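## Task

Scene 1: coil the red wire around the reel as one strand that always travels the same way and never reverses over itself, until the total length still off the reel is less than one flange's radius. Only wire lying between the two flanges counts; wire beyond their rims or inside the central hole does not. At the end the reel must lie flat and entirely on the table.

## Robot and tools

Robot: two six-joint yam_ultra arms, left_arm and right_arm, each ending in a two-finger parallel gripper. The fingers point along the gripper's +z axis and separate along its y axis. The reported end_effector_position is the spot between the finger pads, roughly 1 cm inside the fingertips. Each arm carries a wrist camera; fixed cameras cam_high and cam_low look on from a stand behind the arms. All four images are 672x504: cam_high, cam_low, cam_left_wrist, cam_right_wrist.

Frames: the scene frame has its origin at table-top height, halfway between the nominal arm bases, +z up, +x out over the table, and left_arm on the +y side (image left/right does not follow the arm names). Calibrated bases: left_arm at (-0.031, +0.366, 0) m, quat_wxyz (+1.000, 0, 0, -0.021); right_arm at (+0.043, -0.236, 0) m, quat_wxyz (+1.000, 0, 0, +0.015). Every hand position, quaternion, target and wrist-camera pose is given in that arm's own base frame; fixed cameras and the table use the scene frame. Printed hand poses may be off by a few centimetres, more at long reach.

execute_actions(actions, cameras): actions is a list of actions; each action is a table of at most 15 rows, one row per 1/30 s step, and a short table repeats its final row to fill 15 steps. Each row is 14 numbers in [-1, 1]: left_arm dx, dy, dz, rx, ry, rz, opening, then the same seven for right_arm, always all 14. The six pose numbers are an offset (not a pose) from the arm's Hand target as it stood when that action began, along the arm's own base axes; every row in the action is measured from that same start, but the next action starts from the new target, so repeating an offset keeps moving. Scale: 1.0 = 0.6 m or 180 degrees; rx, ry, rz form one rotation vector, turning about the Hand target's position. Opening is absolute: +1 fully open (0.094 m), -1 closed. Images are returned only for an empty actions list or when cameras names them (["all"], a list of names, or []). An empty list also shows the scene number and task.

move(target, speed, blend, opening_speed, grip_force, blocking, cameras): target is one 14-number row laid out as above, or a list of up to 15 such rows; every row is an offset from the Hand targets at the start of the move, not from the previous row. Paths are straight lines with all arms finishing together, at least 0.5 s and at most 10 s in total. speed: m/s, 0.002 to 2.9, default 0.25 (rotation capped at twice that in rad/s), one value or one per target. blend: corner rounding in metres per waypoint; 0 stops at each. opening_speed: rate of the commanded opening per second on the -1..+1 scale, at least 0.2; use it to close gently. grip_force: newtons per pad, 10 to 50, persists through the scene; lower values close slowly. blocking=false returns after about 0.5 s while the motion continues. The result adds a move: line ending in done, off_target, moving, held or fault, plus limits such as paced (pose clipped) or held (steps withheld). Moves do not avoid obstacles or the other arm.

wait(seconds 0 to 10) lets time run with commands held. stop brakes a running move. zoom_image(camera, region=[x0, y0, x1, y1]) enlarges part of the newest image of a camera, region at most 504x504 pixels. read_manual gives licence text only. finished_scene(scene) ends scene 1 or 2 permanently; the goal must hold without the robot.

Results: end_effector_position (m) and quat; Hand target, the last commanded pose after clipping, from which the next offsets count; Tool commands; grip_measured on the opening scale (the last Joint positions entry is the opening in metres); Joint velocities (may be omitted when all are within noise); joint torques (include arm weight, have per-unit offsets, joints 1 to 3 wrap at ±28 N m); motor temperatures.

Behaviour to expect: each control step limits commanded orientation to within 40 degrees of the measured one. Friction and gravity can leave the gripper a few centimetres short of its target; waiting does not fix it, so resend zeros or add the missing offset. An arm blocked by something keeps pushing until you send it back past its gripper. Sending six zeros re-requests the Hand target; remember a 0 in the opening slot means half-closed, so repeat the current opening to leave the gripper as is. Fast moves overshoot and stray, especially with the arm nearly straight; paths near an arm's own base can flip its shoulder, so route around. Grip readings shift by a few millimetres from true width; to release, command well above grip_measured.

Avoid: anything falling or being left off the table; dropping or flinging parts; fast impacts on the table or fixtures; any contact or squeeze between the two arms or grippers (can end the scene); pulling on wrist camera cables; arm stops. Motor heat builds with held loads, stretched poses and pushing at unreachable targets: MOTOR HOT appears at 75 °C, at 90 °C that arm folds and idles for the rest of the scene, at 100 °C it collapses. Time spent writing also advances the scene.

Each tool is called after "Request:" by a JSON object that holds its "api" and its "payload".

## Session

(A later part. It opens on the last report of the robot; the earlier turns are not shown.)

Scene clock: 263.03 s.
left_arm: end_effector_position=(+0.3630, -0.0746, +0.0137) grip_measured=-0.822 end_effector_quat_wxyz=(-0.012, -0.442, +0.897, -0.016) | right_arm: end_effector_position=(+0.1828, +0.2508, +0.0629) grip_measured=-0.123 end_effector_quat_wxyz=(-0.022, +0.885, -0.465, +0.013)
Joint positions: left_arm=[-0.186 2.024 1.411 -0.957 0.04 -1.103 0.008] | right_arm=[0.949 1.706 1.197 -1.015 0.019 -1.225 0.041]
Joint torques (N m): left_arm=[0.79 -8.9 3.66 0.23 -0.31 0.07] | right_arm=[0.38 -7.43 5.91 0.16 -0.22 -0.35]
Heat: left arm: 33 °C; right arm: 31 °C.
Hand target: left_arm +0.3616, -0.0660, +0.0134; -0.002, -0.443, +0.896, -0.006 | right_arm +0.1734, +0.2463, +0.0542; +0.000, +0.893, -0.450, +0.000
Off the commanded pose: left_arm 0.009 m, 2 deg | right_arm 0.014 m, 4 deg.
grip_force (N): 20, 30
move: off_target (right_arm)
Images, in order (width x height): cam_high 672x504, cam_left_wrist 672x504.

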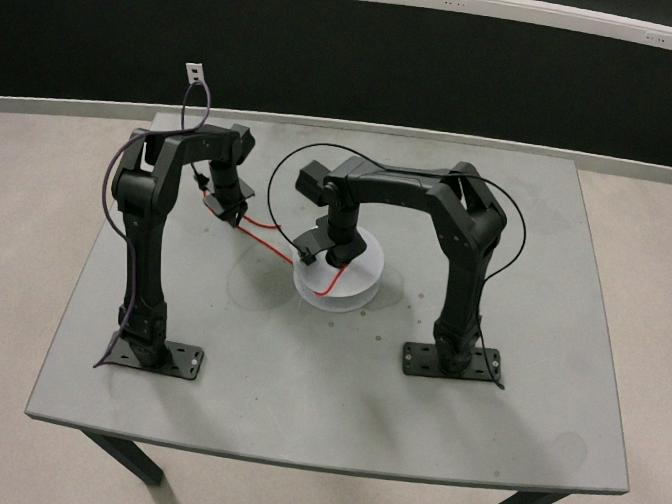

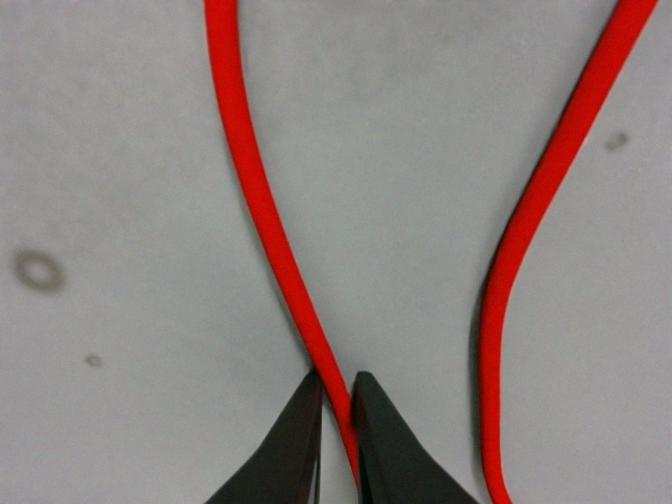

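Request:
{"api": "move", "payload": {"target": [0,0,0,0,0,0,-0.82,0,0,0,0,0,0.22,-0.1], "speed": 0.18}}

Request:
{"api": "move", "payload": {"target": [0,0,0,0,0,0,-0.82,0.006,0.003,0.005,0,0,0,-1], "speed": 0.05, "opening_speed": 0.4}}

Request:
{"api": "move", "payload": {"target": [[0,0,0,0,0,0,-0.82,0,0,0.075,0,0,0,-1],[0,0,0,0,0,0,-0.82,0.0,0,0.08,0,0,-0.6,-1],[0,0,0,0,0,0,-0.82,0.0,0,0.09,0,0,0.78,-1]], "speed": [0.08,0.35,0.35], "cameras": ["all"]}}

Scene clock: 267.23 s.
left_arm: end_effector_position=(+0.3630, -0.0746, +0.0137) grip_measured=-0.822 end_effector_quat_wxyz=(-0.012, -0.442, +0.897, -0.016) | right_arm: end_effector_position=(+0.1840, +0.2550, +0.0631) grip_measured=-0.122 end_effector_quat_wxyz=(-0.025, +0.990, -0.136, +0.020)
Joint positions: left_arm=[-0.186 2.024 1.411 -0.957 0.04 -1.103 0.008] | right_arm=[0.949 1.706 1.197 -0.999 0.011 -1.919 0.041]
Joint torques (N m): left_arm=[0.76 -8.91 3.66 0.23 -0.3 0.08] | right_arm=[0.38 -7.43 6.05 0.04 -0.15 -0.3]
Heat: left arm: 33 °C; right arm: 31 °C.
Hand target: left_arm +0.3616, -0.0660, +0.0134; -0.002, -0.443, +0.896, -0.006 | right_arm +0.1734, +0.2464, +0.0542; +0.000, +0.993, -0.120, +0.000
Off the commanded pose: left_arm 0.009 m, 2 deg | right_arm 0.016 m, 4 deg.
grip_force (N): 20, 30
move: off_target (right_arm)

Scene clock: 269.70 s.
left_arm: end_effector_position=(+0.3630, -0.0746, +0.0137) grip_measured=-0.822 end_effector_quat_wxyz=(-0.012, -0.442, +0.897, -0.016) | right_arm: end_effector_position=(+0.1802, +0.2505, +0.0604) grip_measured=-0.974 end_effector_quat_wxyz=(-0.012, +0.992, -0.124, +0.012)
Joint positions: left_arm=[-0.186 2.024 1.411 -0.957 0.04 -1.103 0.008] | right_arm=[0.949 1.715 1.198 -1.021 0.009 -1.944 0.001]
Joint torques (N m): left_arm=[0.77 -8.9 3.67 0.23 -0.31 0.07] | right_arm=[-0.16 -7.31 7.9 0.08 -0.15 -0.11]
Heat: left arm: 33 °C; right arm: 31 °C.
Hand target: left_arm +0.3616, -0.0660, +0.0134; -0.002, -0.443, +0.896, -0.006 | right_arm +0.1771, +0.2482, +0.0572; -0.001, +0.993, -0.120, +0.000
Off the commanded pose: left_arm 0.009 m, 2 deg | right_arm 0.005 m, 2 deg.
grip_force (N): 20, 30
move: done

Scene clock: 277.80 s.
left_arm: end_effector_position=(+0.3630, -0.0746, +0.0137) grip_measured=-0.822 end_effector_quat_wxyz=(-0.012, -0.442, +0.897, -0.016) | right_arm: end_effector_position=(+0.1764, +0.2471, +0.1004) grip_measured=-0.974 end_effector_quat_wxyz=(+0.000, +0.445, +0.896, -0.010)
Joint positions: left_arm=[-0.186 2.024 1.411 -0.957 0.04 -1.103 0.008] | right_arm=[0.949 1.715 1.36 -1.235 0.003 1.87 0.001]
Joint torques (N m): left_arm=[0.76 -8.91 3.67 0.23 -0.3 0.07] | right_arm=[-0.14 -10.29 9.22 -0.05 -0.08 0.08]
Heat: left arm: 34 °C; right arm: 32 °C.
Hand target: left_arm +0.3616, -0.0660, +0.0134; -0.002, -0.443, +0.896, -0.006 | right_arm +0.1770, +0.2482, +0.1112; +0.000, +0.449, +0.893, -0.001
Off the commanded pose: left_arm 0.009 m, 2 deg | right_arm 0.011 m, 1 deg.
grip_force (N): 20, 30
move: off_target (right_arm)

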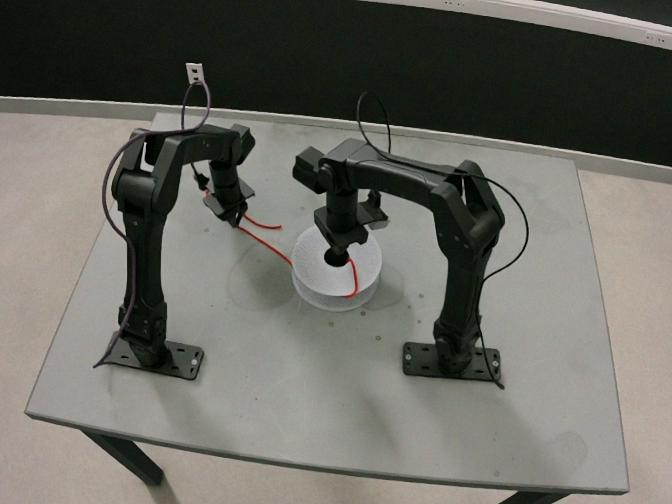

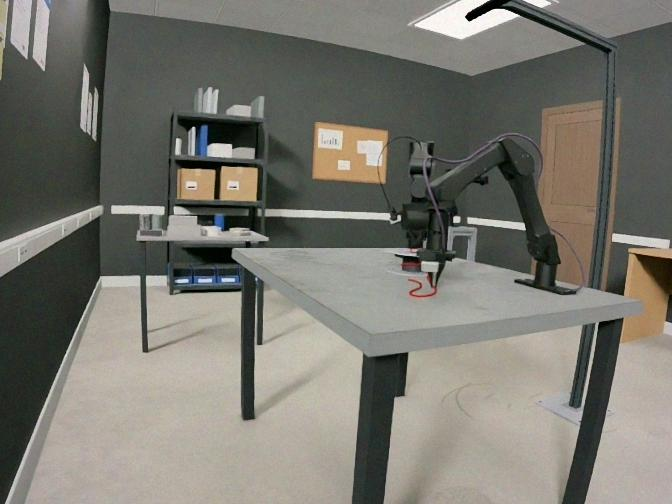

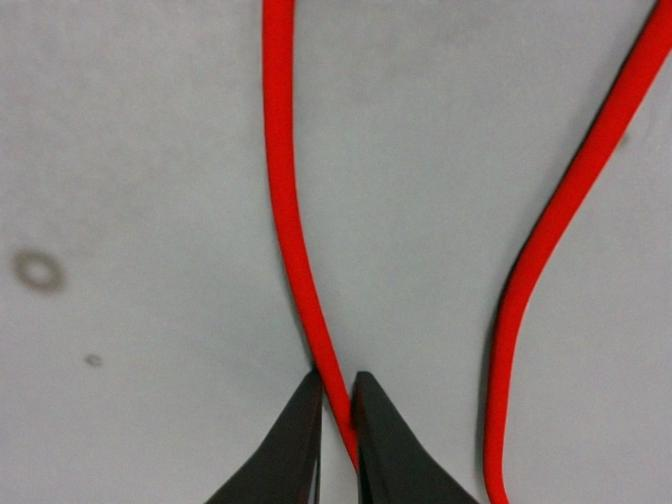

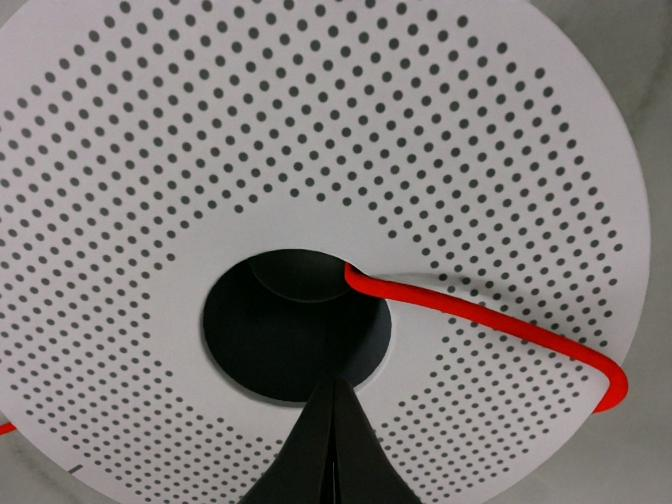

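Request:
{"api": "move", "payload": {"target": [[0,0,0,0,0,0,-0.82,0.0127,0.0095,-0.01,0,0,0.2,-1]], "speed": 0.2, "cameras": ["cam_right_wrist"]}}

Scene clock: 282.10 s.
left_arm: end_effector_position=(+0.3630, -0.0746, +0.0137) grip_measured=-0.822 end_effector_quat_wxyz=(-0.012, -0.442, +0.897, -0.016) | right_arm: end_effector_position=(+0.1798, +0.2507, +0.1048) grip_measured=-0.974 end_effector_quat_wxyz=(+0.001, +0.152, +0.988, -0.001)
Joint positions: left_arm=[-0.186 2.024 1.411 -0.957 0.04 -1.103 0.008] | right_arm=[0.947 1.715 1.378 -1.235 0.003 1.253 0.001]
Joint torques (N m): left_arm=[0.8 -8.91 3.67 0.22 -0.3 0.08] | right_arm=[-0.76 -7.45 9.26 0.18 -0.03 -0.07]
Heat: left arm: 34 °C; right arm: 32 °C.
Hand target: left_arm +0.3616, -0.0660, +0.0134; -0.002, -0.443, +0.896, -0.006 | right_arm +0.1847, +0.2539, +0.1052; +0.000, +0.152, +0.988, -0.001
Off the commanded pose: left_arm 0.009 m, 2 deg | right_arm 0.006 m, 0 deg.
grip_force (N): 20, 30
move: done
Images, in order (width x height): cam_right_wrist 672x504.

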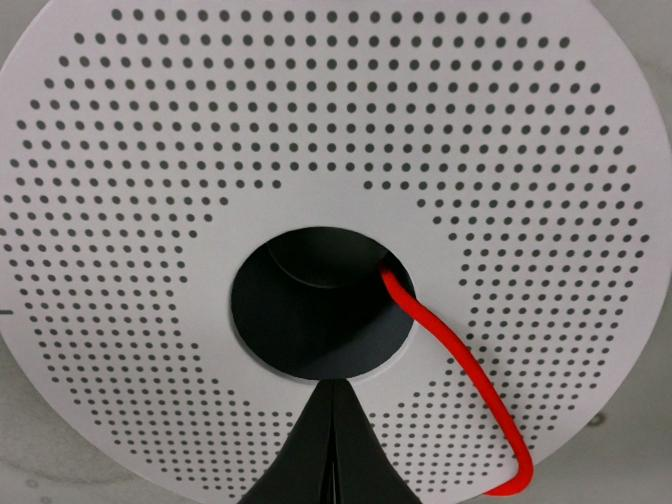

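Request:
{"api": "move", "payload": {"target": [[0,0,0,0,0,0,-0.82,0.007,0.002,-0.03,0,0,0,-1],[0,0,0,0,0,0,-0.82,0.007,0.002,-0.085,0,0,0,-1],[0,0,0,0,0,0,-0.82,0.007,0.002,-0.085,0,0,0,-0.1]], "speed": 0.07, "opening_speed": 0.4, "cameras": ["cam_right_wrist","cam_high"]}}

Scene clock: 287.80 s.
left_arm: end_effector_position=(+0.3630, -0.0746, +0.0137) grip_measured=-0.822 end_effector_quat_wxyz=(-0.012, -0.442, +0.897, -0.016) | right_arm: end_effector_position=(+0.1893, +0.2597, +0.0617) grip_measured=-0.145 end_effector_quat_wxyz=(+0.006, +0.152, +0.988, +0.011)
Joint positions: left_arm=[-0.186 2.024 1.411 -0.957 0.04 -1.103 0.008] | right_arm=[0.938 1.768 1.267 -1.045 0 1.243 0.04]
Joint torques (N m): left_arm=[0.76 -8.92 3.66 0.23 -0.31 0.08] | right_arm=[-0.69 -8.25 6.16 0.31 -0.02 -0.11]
Heat: left arm: 34 °C; right arm: 32 °C.
Hand target: left_arm +0.3616, -0.0660, +0.0134; -0.002, -0.443, +0.896, -0.006 | right_arm +0.1889, +0.2550, +0.0541; +0.000, +0.152, +0.988, -0.001
Off the commanded pose: left_arm 0.009 m, 2 deg | right_arm 0.009 m, 1 deg.
grip_force (N): 20, 30
move: done
Images, in order (width x height): cam_high 672x504, cam_right_wrist 672x504.

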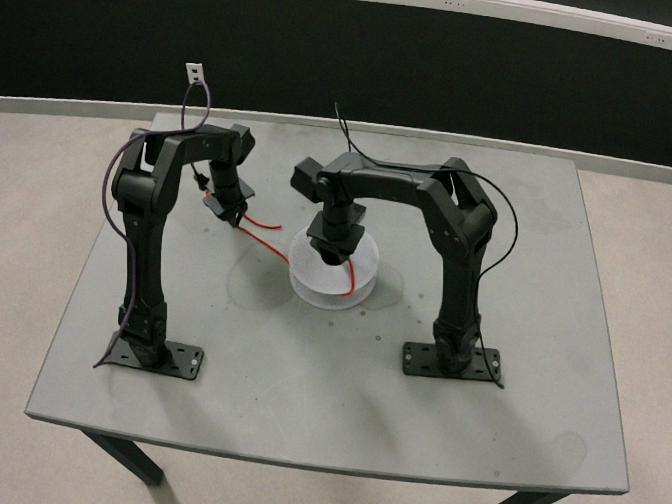

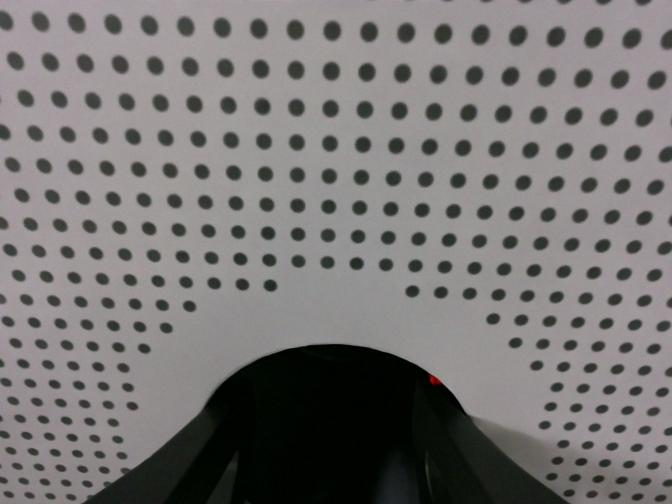

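Request:
{"api": "move", "payload": {"target": [0,0,0,0,0,0,-0.82,0,0,0,0,0,0.35,-0.1], "speed": 0.18, "cameras": ["cam_left_wrist","cam_high"]}}

Request:
{"api": "zoom_image", "payload": {"camera": "cam_high", "region": [180, 170, 390, 320]}}

Request:
{"api": "move", "payload": {"target": [0,0,0,0,0,0,-0.82,0,0,0,0,0,0.3,-0.1], "speed": 0.18, "cameras": ["cam_left_wrist","cam_high"]}}

Request:
{"api": "zoom_image", "payload": {"camera": "cam_high", "region": [180, 170, 390, 320]}}

Scene clock: 293.30 s.
left_arm: end_effector_position=(+0.3630, -0.0746, +0.0137) grip_measured=-0.822 end_effector_quat_wxyz=(-0.012, -0.442, +0.897, -0.016) | right_arm: end_effector_position=(+0.1877, +0.2670, +0.0620) grip_measured=-0.132 end_effector_quat_wxyz=(+0.010, -0.379, +0.925, +0.025)
Joint positions: left_arm=[-0.186 2.024 1.411 -0.957 0.04 -1.103 0.008] | right_arm=[0.937 1.768 1.267 -1.025 -0.033 0.16 0.041]
Joint torques (N m): left_arm=[0.77 -8.91 3.64 0.23 -0.31 0.07] | right_arm=[-0.57 -8.24 6.02 0.12 0.31 -0.26]
Heat: left arm: 34 °C; right arm: 32 °C.
Hand target: left_arm +0.3616, -0.0660, +0.0134; -0.002, -0.443, +0.896, -0.006 | right_arm +0.1889, +0.2551, +0.0541; +0.001, -0.387, +0.922, +0.000
Off the commanded pose: left_arm 0.009 m, 2 deg | right_arm 0.014 m, 3 deg.
grip_force (N): 20, 30
move: off_target (right_arm)
Images, in order (width x height): cam_high 672x504, cam_left_wrist 672x504.

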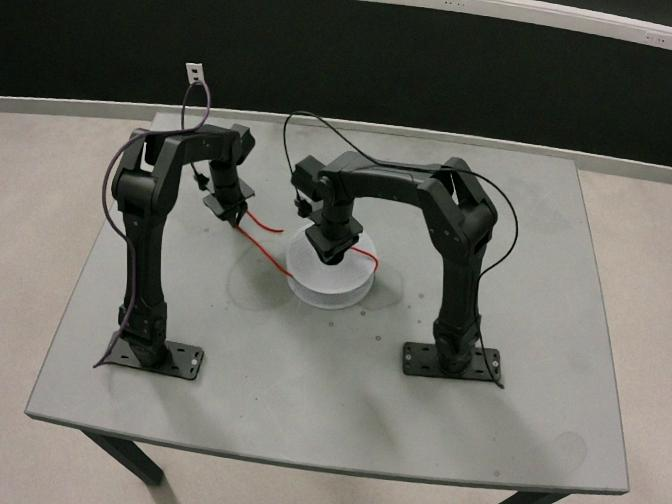

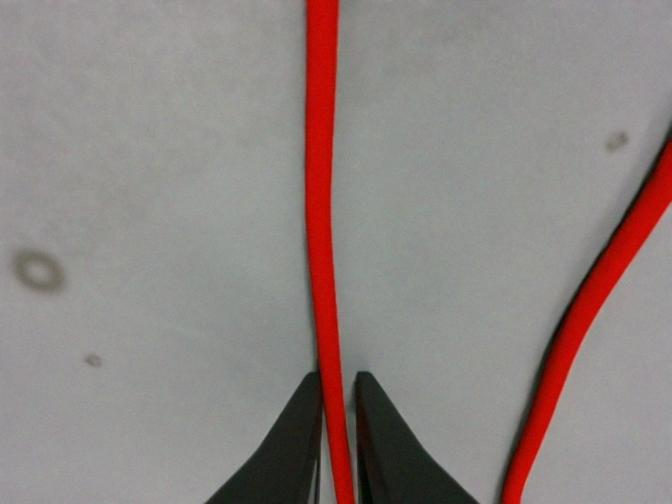

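Scaled by 2.400 from the camera's 672x504 image, which has a finer 960x720 frame.

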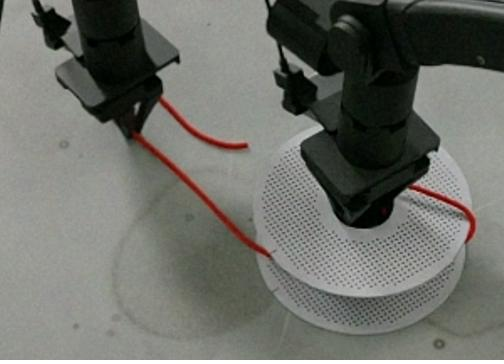

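Scene clock: 296.67 s.
left_arm: end_effector_position=(+0.3630, -0.0746, +0.0137) grip_measured=-0.822 end_effector_quat_wxyz=(-0.012, -0.442, +0.897, -0.016) | right_arm: end_effector_position=(+0.1786, +0.2638, +0.0620) grip_measured=-0.131 end_effector_quat_wxyz=(-0.004, +0.754, -0.656, -0.032)
Joint positions: left_arm=[-0.186 2.024 1.411 -0.957 0.04 -1.103 0.008] | right_arm=[0.937 1.768 1.267 -1.057 -0.063 -0.773 0.041]
Joint torques (N m): left_arm=[0.77 -8.88 3.64 0.23 -0.31 0.08] | right_arm=[-0.65 -8.25 6.02 0.38 0.58 -0.36]
Heat: left arm: 34 °C; right arm: 32 °C.
Hand target: left_arm +0.3616, -0.0660, +0.0134; -0.002, -0.443, +0.896, -0.006 | right_arm +0.1889, +0.2550, +0.0541; -0.001, +0.764, -0.646, +0.000
Off the commanded pose: left_arm 0.009 m, 2 deg | right_arm 0.016 m, 4 deg.
grip_force (N): 20, 30
move: off_target (right_arm)
Images, in order (width x height): cam_high 672x504, cam_left_wrist 672x504.

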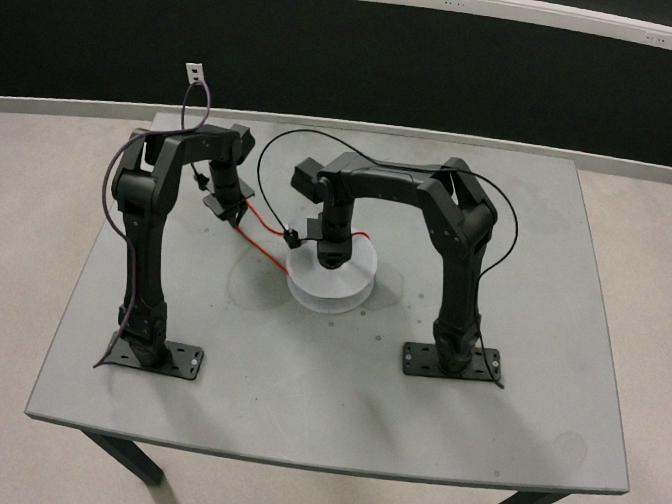

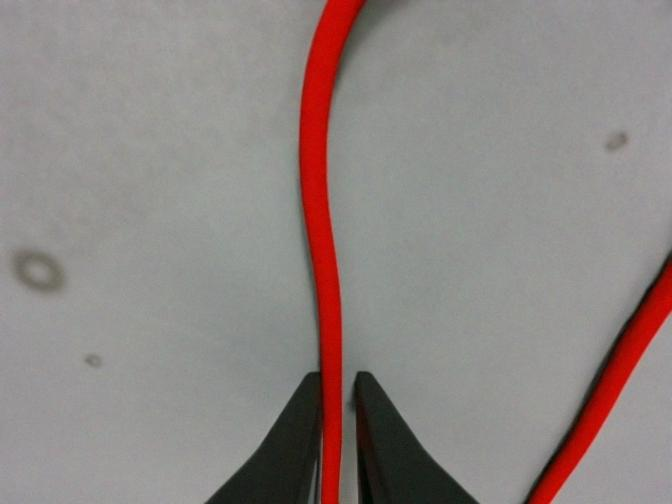

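Scaled by 2.400 from the camera's 672x504 image, which has a finer 960x720 frame.

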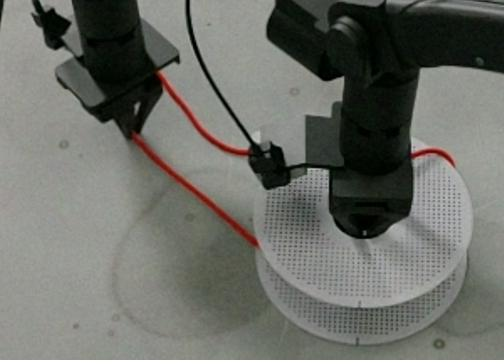

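Request:
{"api": "move", "payload": {"target": [0,0,0,0,0,0,-0.82,0,0,0,0,0,0.36,-0.1], "speed": 0.18, "cameras": ["cam_left_wrist","cam_high","cam_low"]}}

Request:
{"api": "zoom_image", "payload": {"camera": "cam_high", "region": [180, 170, 390, 320]}}

Request:
{"api": "zoom_image", "payload": {"camera": "cam_low", "region": [360, 220, 500, 320]}}

Scene clock: 301.73 s.
left_arm: end_effector_position=(+0.3630, -0.0746, +0.0137) grip_measured=-0.822 end_effector_quat_wxyz=(-0.012, -0.442, +0.897, -0.016) | right_arm: end_effector_position=(+0.1739, +0.2472, +0.0621) grip_measured=-0.131 end_effector_quat_wxyz=(+0.016, +0.988, -0.150, -0.025)
Joint positions: left_arm=[-0.186 2.024 1.411 -0.957 0.04 -1.103 0.008] | right_arm=[0.937 1.768 1.267 -1.121 -0.03 -1.904 0.041]
Joint torques (N m): left_arm=[0.77 -8.92 3.67 0.23 -0.31 0.07] | right_arm=[-0.76 -8.27 6.09 0.9 0.29 -0.35]
Heat: left arm: 34 °C; right arm: 32 °C.
Hand target: left_arm +0.3616, -0.0660, +0.0134; -0.002, -0.443, +0.896, -0.006 | right_arm +0.1889, +0.2551, +0.0541; -0.001, +0.991, -0.136, +0.000
Off the commanded pose: left_arm 0.009 m, 2 deg | right_arm 0.019 m, 4 deg.
grip_force (N): 20, 30
move: off_target (right_arm)
Images, in order (width x height): cam_high 672x504, cam_low 672x504, cam_left_wrist 672x504.

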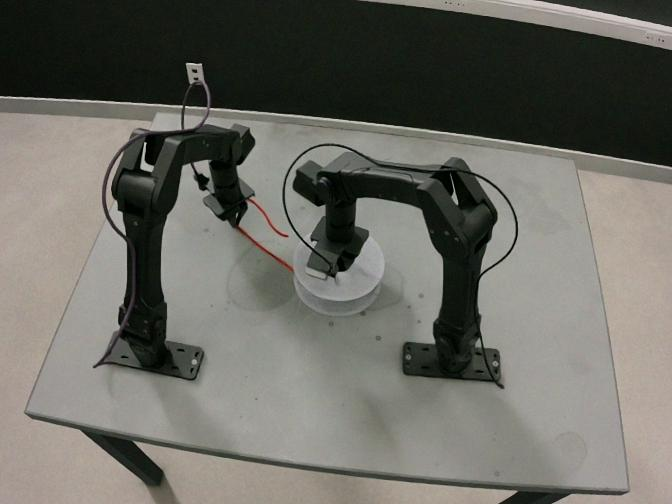

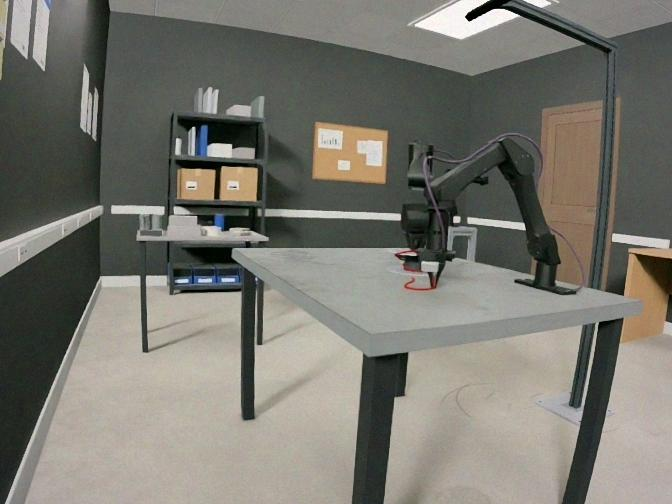

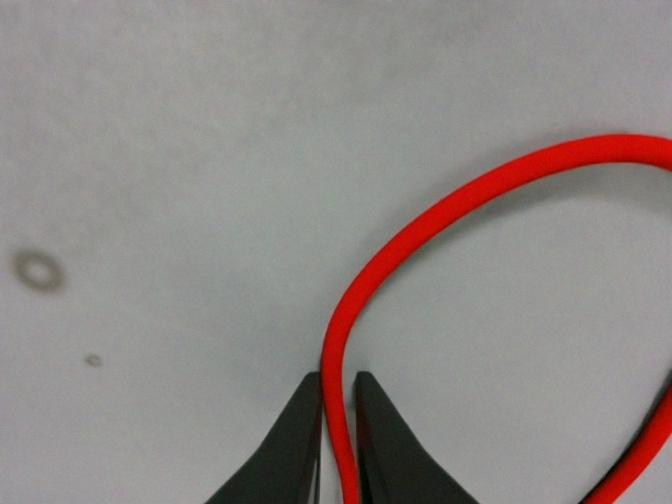

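Scaled by 2.400 from the camera's 672x504 image, which has a finer 960x720 frame.

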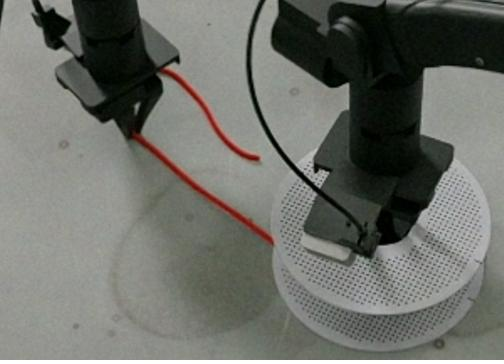

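Scaled by 3.600 from the camera's 672x504 image, which has a finer 960x720 frame.

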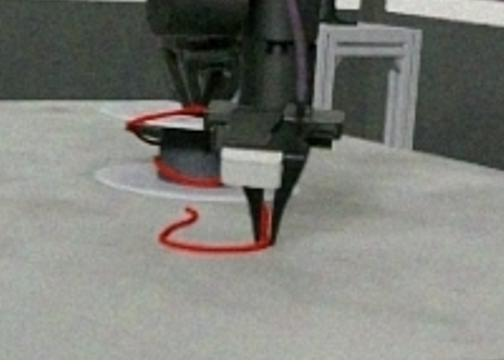

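Request:
{"api": "move", "payload": {"target": [0,0,0,0,0,0,-0.82,-0.015,-0.007,0.005,0,0,0,-1], "speed": 0.05, "opening_speed": 0.4}}

Request:
{"api": "move", "payload": {"target": [[0,0,0,0,0,0,-0.82,0,0,0.075,0,0,0,-1],[0,0,0,0,0,0,-0.82,0.0,0,0.08,0,0,-0.6,-1],[0,0,0,0,0,0,-0.82,0.0,0,0.085,0,0,0.78,-1]], "speed": [0.08,0.35,0.35], "cameras": ["all"]}}

Scene clock: 305.53 s.
left_arm: end_effector_position=(+0.3630, -0.0746, +0.0137) grip_measured=-0.822 end_effector_quat_wxyz=(-0.012, -0.442, +0.897, -0.016) | right_arm: end_effector_position=(+0.1812, +0.2521, +0.0546) grip_measured=-0.974 end_effector_quat_wxyz=(+0.003, +0.990, -0.143, -0.006)
Joint positions: left_arm=[-0.186 2.024 1.411 -0.957 0.04 -1.103 0.008] | right_arm=[0.94 1.768 1.238 -1.051 -0.009 -1.915 0.001]
Joint torques (N m): left_arm=[0.76 -8.9 3.69 0.23 -0.3 0.08] | right_arm=[0.44 -11.07 5.7 0.27 0.03 -0.11]
Heat: left arm: 34 °C; right arm: 32 °C.
Hand target: left_arm +0.3616, -0.0660, +0.0134; -0.002, -0.443, +0.896, -0.006 | right_arm +0.1799, +0.2509, +0.0572; -0.001, +0.991, -0.136, +0.000
Off the commanded pose: left_arm 0.009 m, 2 deg | right_arm 0.003 m, 1 deg.
grip_force (N): 20, 30
move: done

Scene clock: 313.63 s.
left_arm: end_effector_position=(+0.3630, -0.0746, +0.0137) grip_measured=-0.822 end_effector_quat_wxyz=(-0.012, -0.442, +0.897, -0.016) | right_arm: end_effector_position=(+0.1794, +0.2496, +0.0959) grip_measured=-0.974 end_effector_quat_wxyz=(-0.006, +0.462, +0.887, -0.011)
Joint positions: left_arm=[-0.186 2.024 1.411 -0.957 0.04 -1.103 0.008] | right_arm=[0.94 1.736 1.367 -1.225 -0.008 1.9 0.001]
Joint torques (N m): left_arm=[0.77 -8.91 3.67 0.23 -0.31 0.07] | right_arm=[0.43 -11.06 9.16 -0.05 0.07 0.11]
Heat: left arm: 34 °C; right arm: 32 °C.
Hand target: left_arm +0.3616, -0.0660, +0.0134; -0.002, -0.443, +0.896, -0.006 | right_arm +0.1799, +0.2508, +0.1081; +0.000, +0.464, +0.886, -0.001
Off the commanded pose: left_arm 0.009 m, 2 deg | right_arm 0.012 m, 1 deg.
grip_force (N): 20, 30
move: off_target (right_arm)

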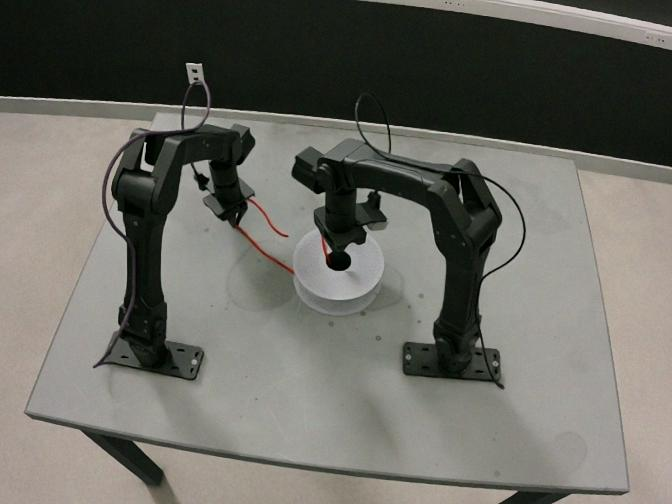

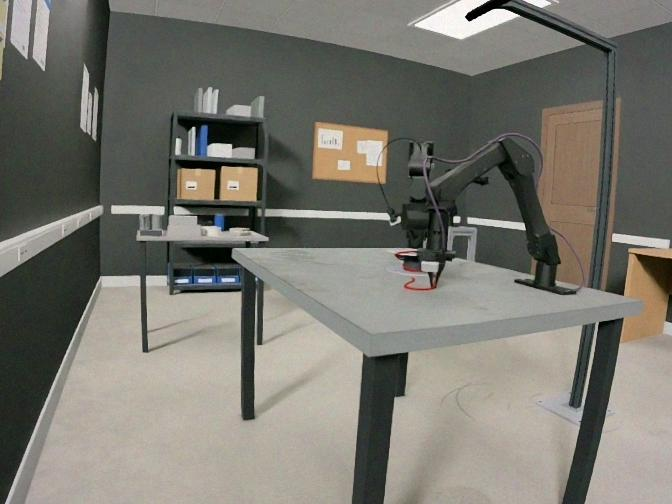

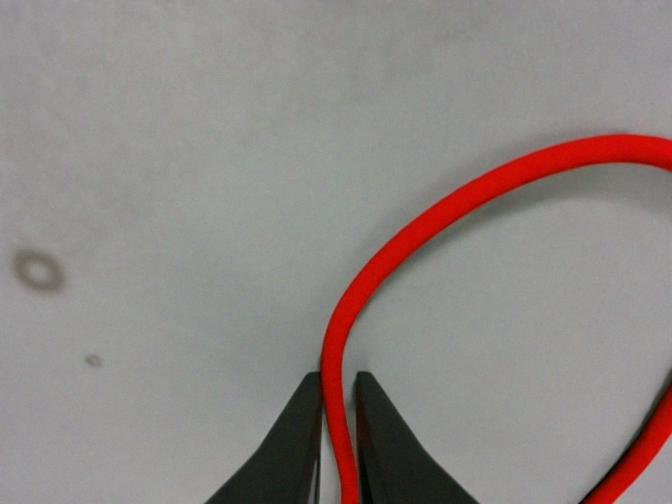

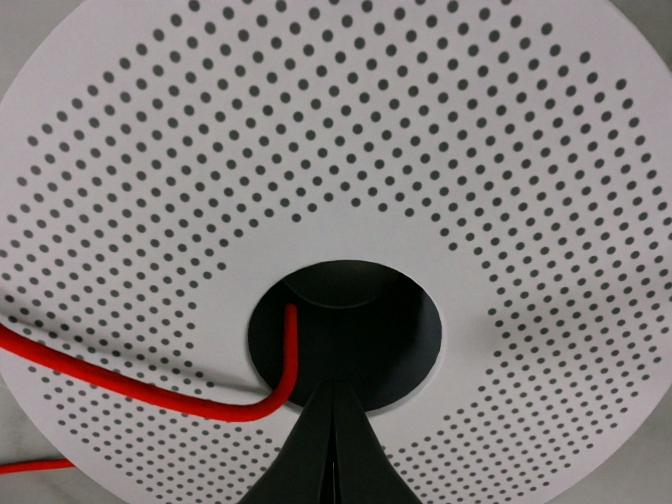

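Request:
{"api": "move", "payload": {"target": [[0,0,0,0,0,0,-0.82,-0.005,-0.004,-0.085,0,0,0,-1],[0,0,0,0,0,0,-0.82,-0.005,-0.004,-0.085,0,0,0,-0.1]], "speed": 0.07, "opening_speed": 0.4, "cameras": ["cam_right_wrist","cam_high"]}}

Request:
{"api": "move", "payload": {"target": [0,0,0,0,0,0,-0.82,0,0,0,0,0,0.35,-0.1], "speed": 0.18, "cameras": ["cam_left_wrist","cam_high"]}}

Request:
{"api": "zoom_image", "payload": {"camera": "cam_high", "region": [180, 170, 390, 320]}}

Scene clock: 318.70 s.
left_arm: end_effector_position=(+0.3630, -0.0746, +0.0137) grip_measured=-0.822 end_effector_quat_wxyz=(-0.012, -0.442, +0.897, -0.016) | right_arm: end_effector_position=(+0.1788, +0.2502, +0.0625) grip_measured=-0.119 end_effector_quat_wxyz=(-0.003, +0.463, +0.886, +0.006)
Joint positions: left_arm=[-0.186 2.024 1.411 -0.957 0.04 -1.103 0.008] | right_arm=[0.942 1.73 1.223 -1.054 -0.008 1.906 0.041]
Joint torques (N m): left_arm=[0.76 -8.9 3.67 0.23 -0.31 0.07] | right_arm=[0.59 -8.36 5.96 0.33 0.06 0.07]
Heat: left arm: 34 °C; right arm: 32 °C.
Hand target: left_arm +0.3616, -0.0660, +0.0134; -0.002, -0.443, +0.896, -0.006 | right_arm +0.1769, +0.2484, +0.0572; +0.000, +0.464, +0.886, -0.001
Off the commanded pose: left_arm 0.009 m, 2 deg | right_arm 0.006 m, 1 deg.
grip_force (N): 20, 30
move: done
Images, in order (width x height): cam_high 672x504, cam_right_wrist 672x504.

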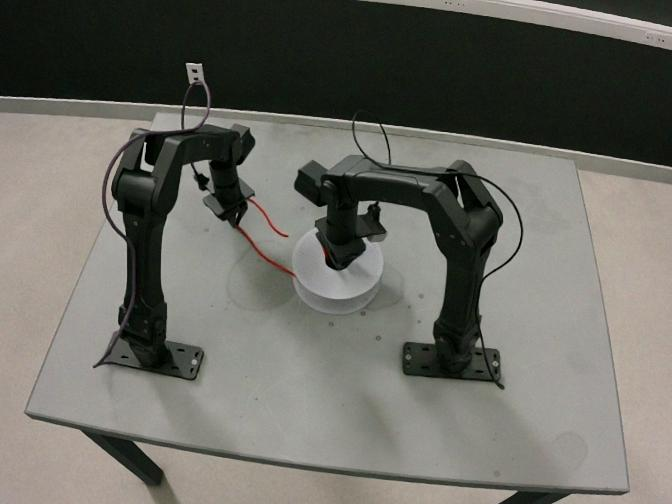

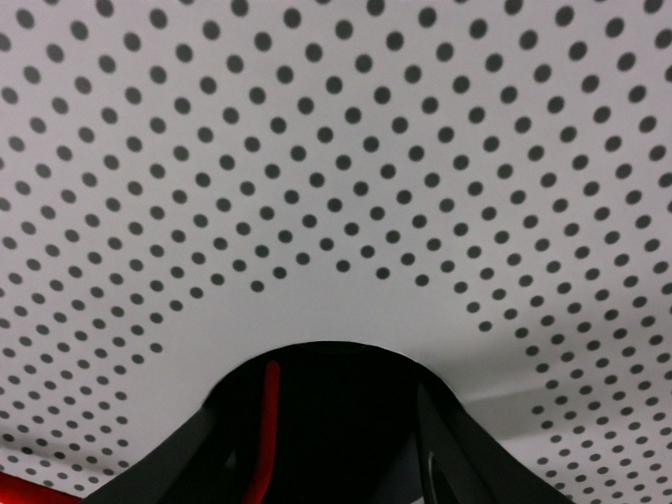

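Scene clock: 322.43 s.
left_arm: end_effector_position=(+0.3630, -0.0746, +0.0137) grip_measured=-0.822 end_effector_quat_wxyz=(-0.012, -0.442, +0.897, -0.016) | right_arm: end_effector_position=(+0.1791, +0.2506, +0.0628) grip_measured=-0.117 end_effector_quat_wxyz=(+0.001, -0.049, +0.999, +0.008)
Joint positions: left_arm=[-0.186 2.024 1.411 -0.957 0.04 -1.102 0.008] | right_arm=[0.942 1.728 1.223 -1.052 -0.008 0.844 0.042]
Joint torques (N m): left_arm=[0.76 -8.9 3.67 0.23 -0.3 0.07] | right_arm=[0.57 -8.42 5.85 0.31 0.08 -0.33]
Heat: left arm: 34 °C; right arm: 32 °C.
Hand target: left_arm +0.3616, -0.0660, +0.0134; -0.002, -0.443, +0.896, -0.006 | right_arm +0.1769, +0.2484, +0.0571; +0.001, -0.068, +0.998, -0.001
Off the commanded pose: left_arm 0.009 m, 2 deg | right_arm 0.006 m, 2 deg.
grip_force (N): 20, 30
move: done
Images, in order (width x height): cam_high 672x504, cam_left_wrist 672x504.

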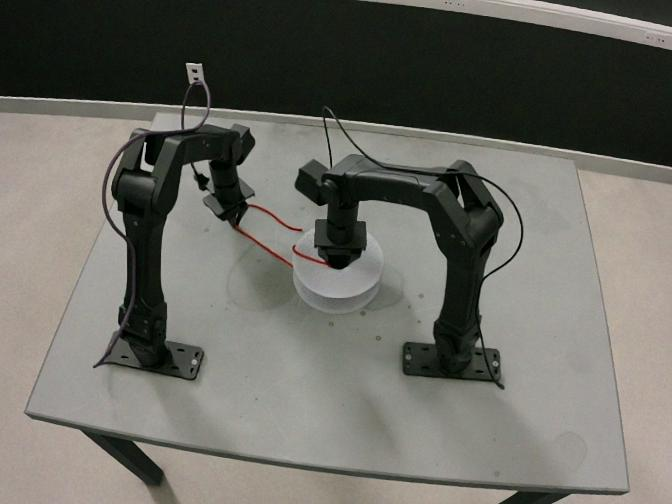

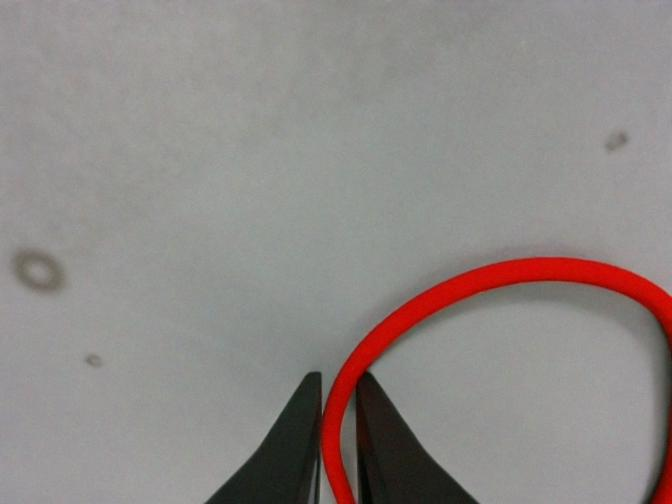

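Scaled by 2.400 from the camera's 672x504 image, which has a finer 960x720 frame.

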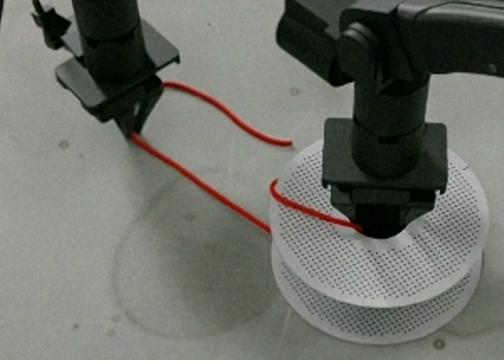

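Request:
{"api": "move", "payload": {"target": [0,0,0,0,0,0,-0.82,0,0,0,0,0,0.25,-0.1], "speed": 0.18, "cameras": ["cam_left_wrist","cam_high"]}}

Request:
{"api": "zoom_image", "payload": {"camera": "cam_high", "region": [180, 170, 390, 320]}}

Request:
{"api": "move", "payload": {"target": [0,0,0,0,0,0,-0.82,0,0,0,0,0,0.25,-0.1], "speed": 0.18, "cameras": ["cam_left_wrist","cam_high"]}}

Request:
{"api": "zoom_image", "payload": {"camera": "cam_high", "region": [180, 170, 390, 320]}}

Scene clock: 326.83 s.
left_arm: end_effector_position=(+0.3630, -0.0746, +0.0137) grip_measured=-0.822 end_effector_quat_wxyz=(-0.012, -0.442, +0.897, -0.016) | right_arm: end_effector_position=(+0.1806, +0.2526, +0.0634) grip_measured=-0.114 end_effector_quat_wxyz=(+0.009, -0.428, +0.904, +0.009)
Joint positions: left_arm=[-0.186 2.024 1.411 -0.957 0.04 -1.102 0.008] | right_arm=[0.942 1.727 1.223 -1.043 -0.008 0.058 0.042]
Joint torques (N m): left_arm=[0.75 -8.91 3.67 0.23 -0.3 0.07] | right_arm=[0.59 -8.36 5.75 0.28 0.07 -0.3]
Heat: left arm: 34 °C; right arm: 32 °C.
Hand target: left_arm +0.3616, -0.0660, +0.0134; -0.002, -0.443, +0.896, -0.006 | right_arm +0.1769, +0.2484, +0.0571; +0.001, -0.444, +0.896, -0.001
Off the commanded pose: left_arm 0.009 m, 2 deg | right_arm 0.008 m, 3 deg.
grip_force (N): 20, 30
move: off_target (right_arm)
Images, in order (width x height): cam_high 672x504, cam_left_wrist 672x504.

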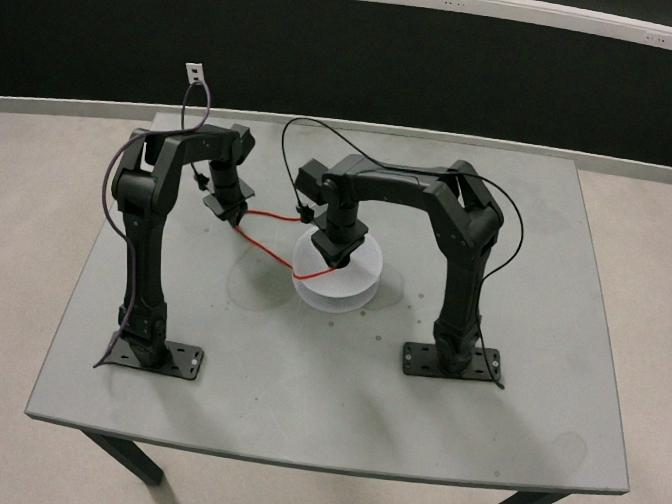

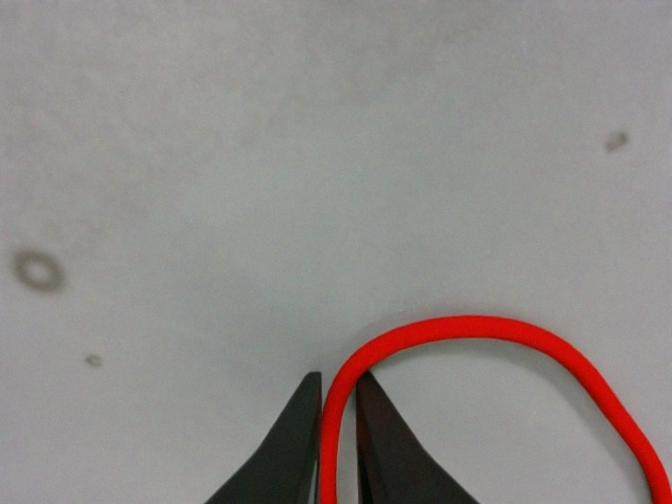

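Scaled by 2.400 from the camera's 672x504 image, which has a finer 960x720 frame.

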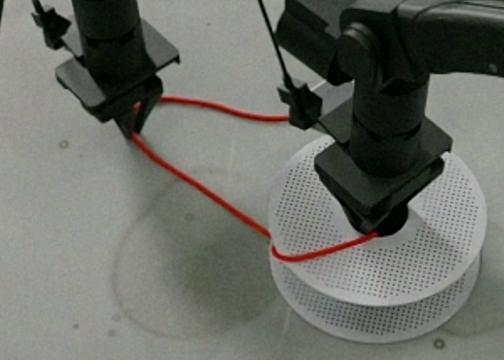

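Scene clock: 329.77 s.
left_arm: end_effector_position=(+0.3630, -0.0746, +0.0137) grip_measured=-0.822 end_effector_quat_wxyz=(-0.012, -0.442, +0.897, -0.016) | right_arm: end_effector_position=(+0.1828, +0.2557, +0.0642) grip_measured=-0.109 end_effector_quat_wxyz=(-0.020, +0.741, -0.671, -0.006)
Joint positions: left_arm=[-0.186 2.024 1.411 -0.957 0.04 -1.102 0.008] | right_arm=[0.942 1.724 1.223 -1.028 -0.008 -0.727 0.042]
Joint torques (N m): left_arm=[0.77 -8.91 3.66 0.22 -0.3 0.07] | right_arm=[0.53 -8.27 5.68 0.15 0.06 -0.34]
Heat: left arm: 34 °C; right arm: 32 °C.
Hand target: left_arm +0.3616, -0.0660, +0.0134; -0.002, -0.443, +0.896, -0.006 | right_arm +0.1769, +0.2484, +0.0571; -0.001, +0.753, -0.658, +0.000
Off the commanded pose: left_arm 0.009 m, 2 deg | right_arm 0.012 m, 3 deg.
grip_force (N): 20, 30
move: off_target (right_arm)
Images, in order (width x height): cam_high 672x504, cam_left_wrist 672x504.

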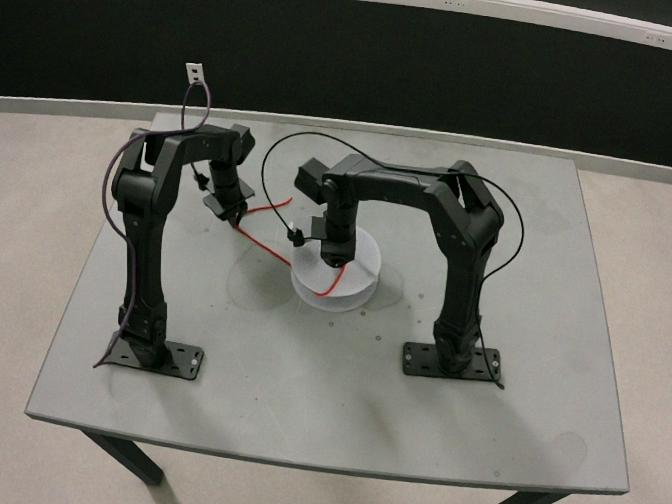

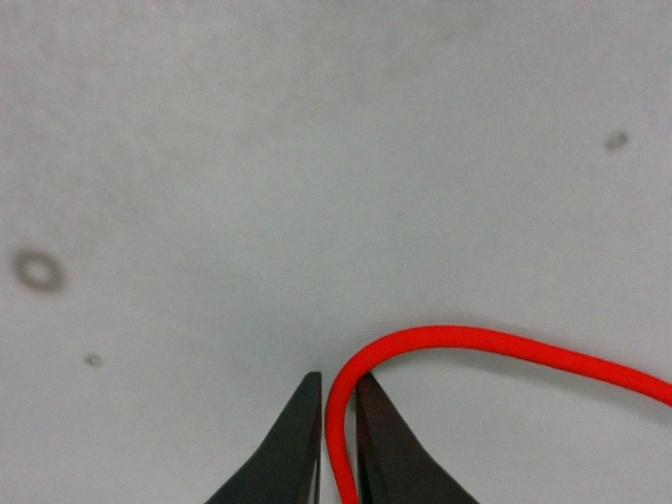

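Scaled by 2.400 from the camera's 672x504 image, which has a finer 960x720 frame.

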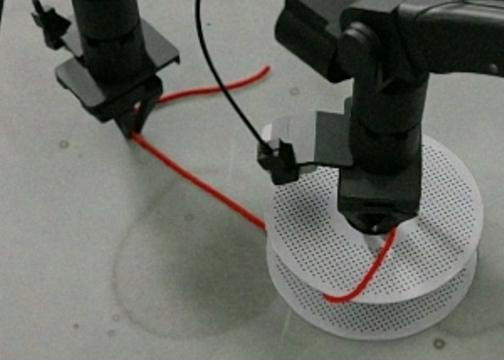

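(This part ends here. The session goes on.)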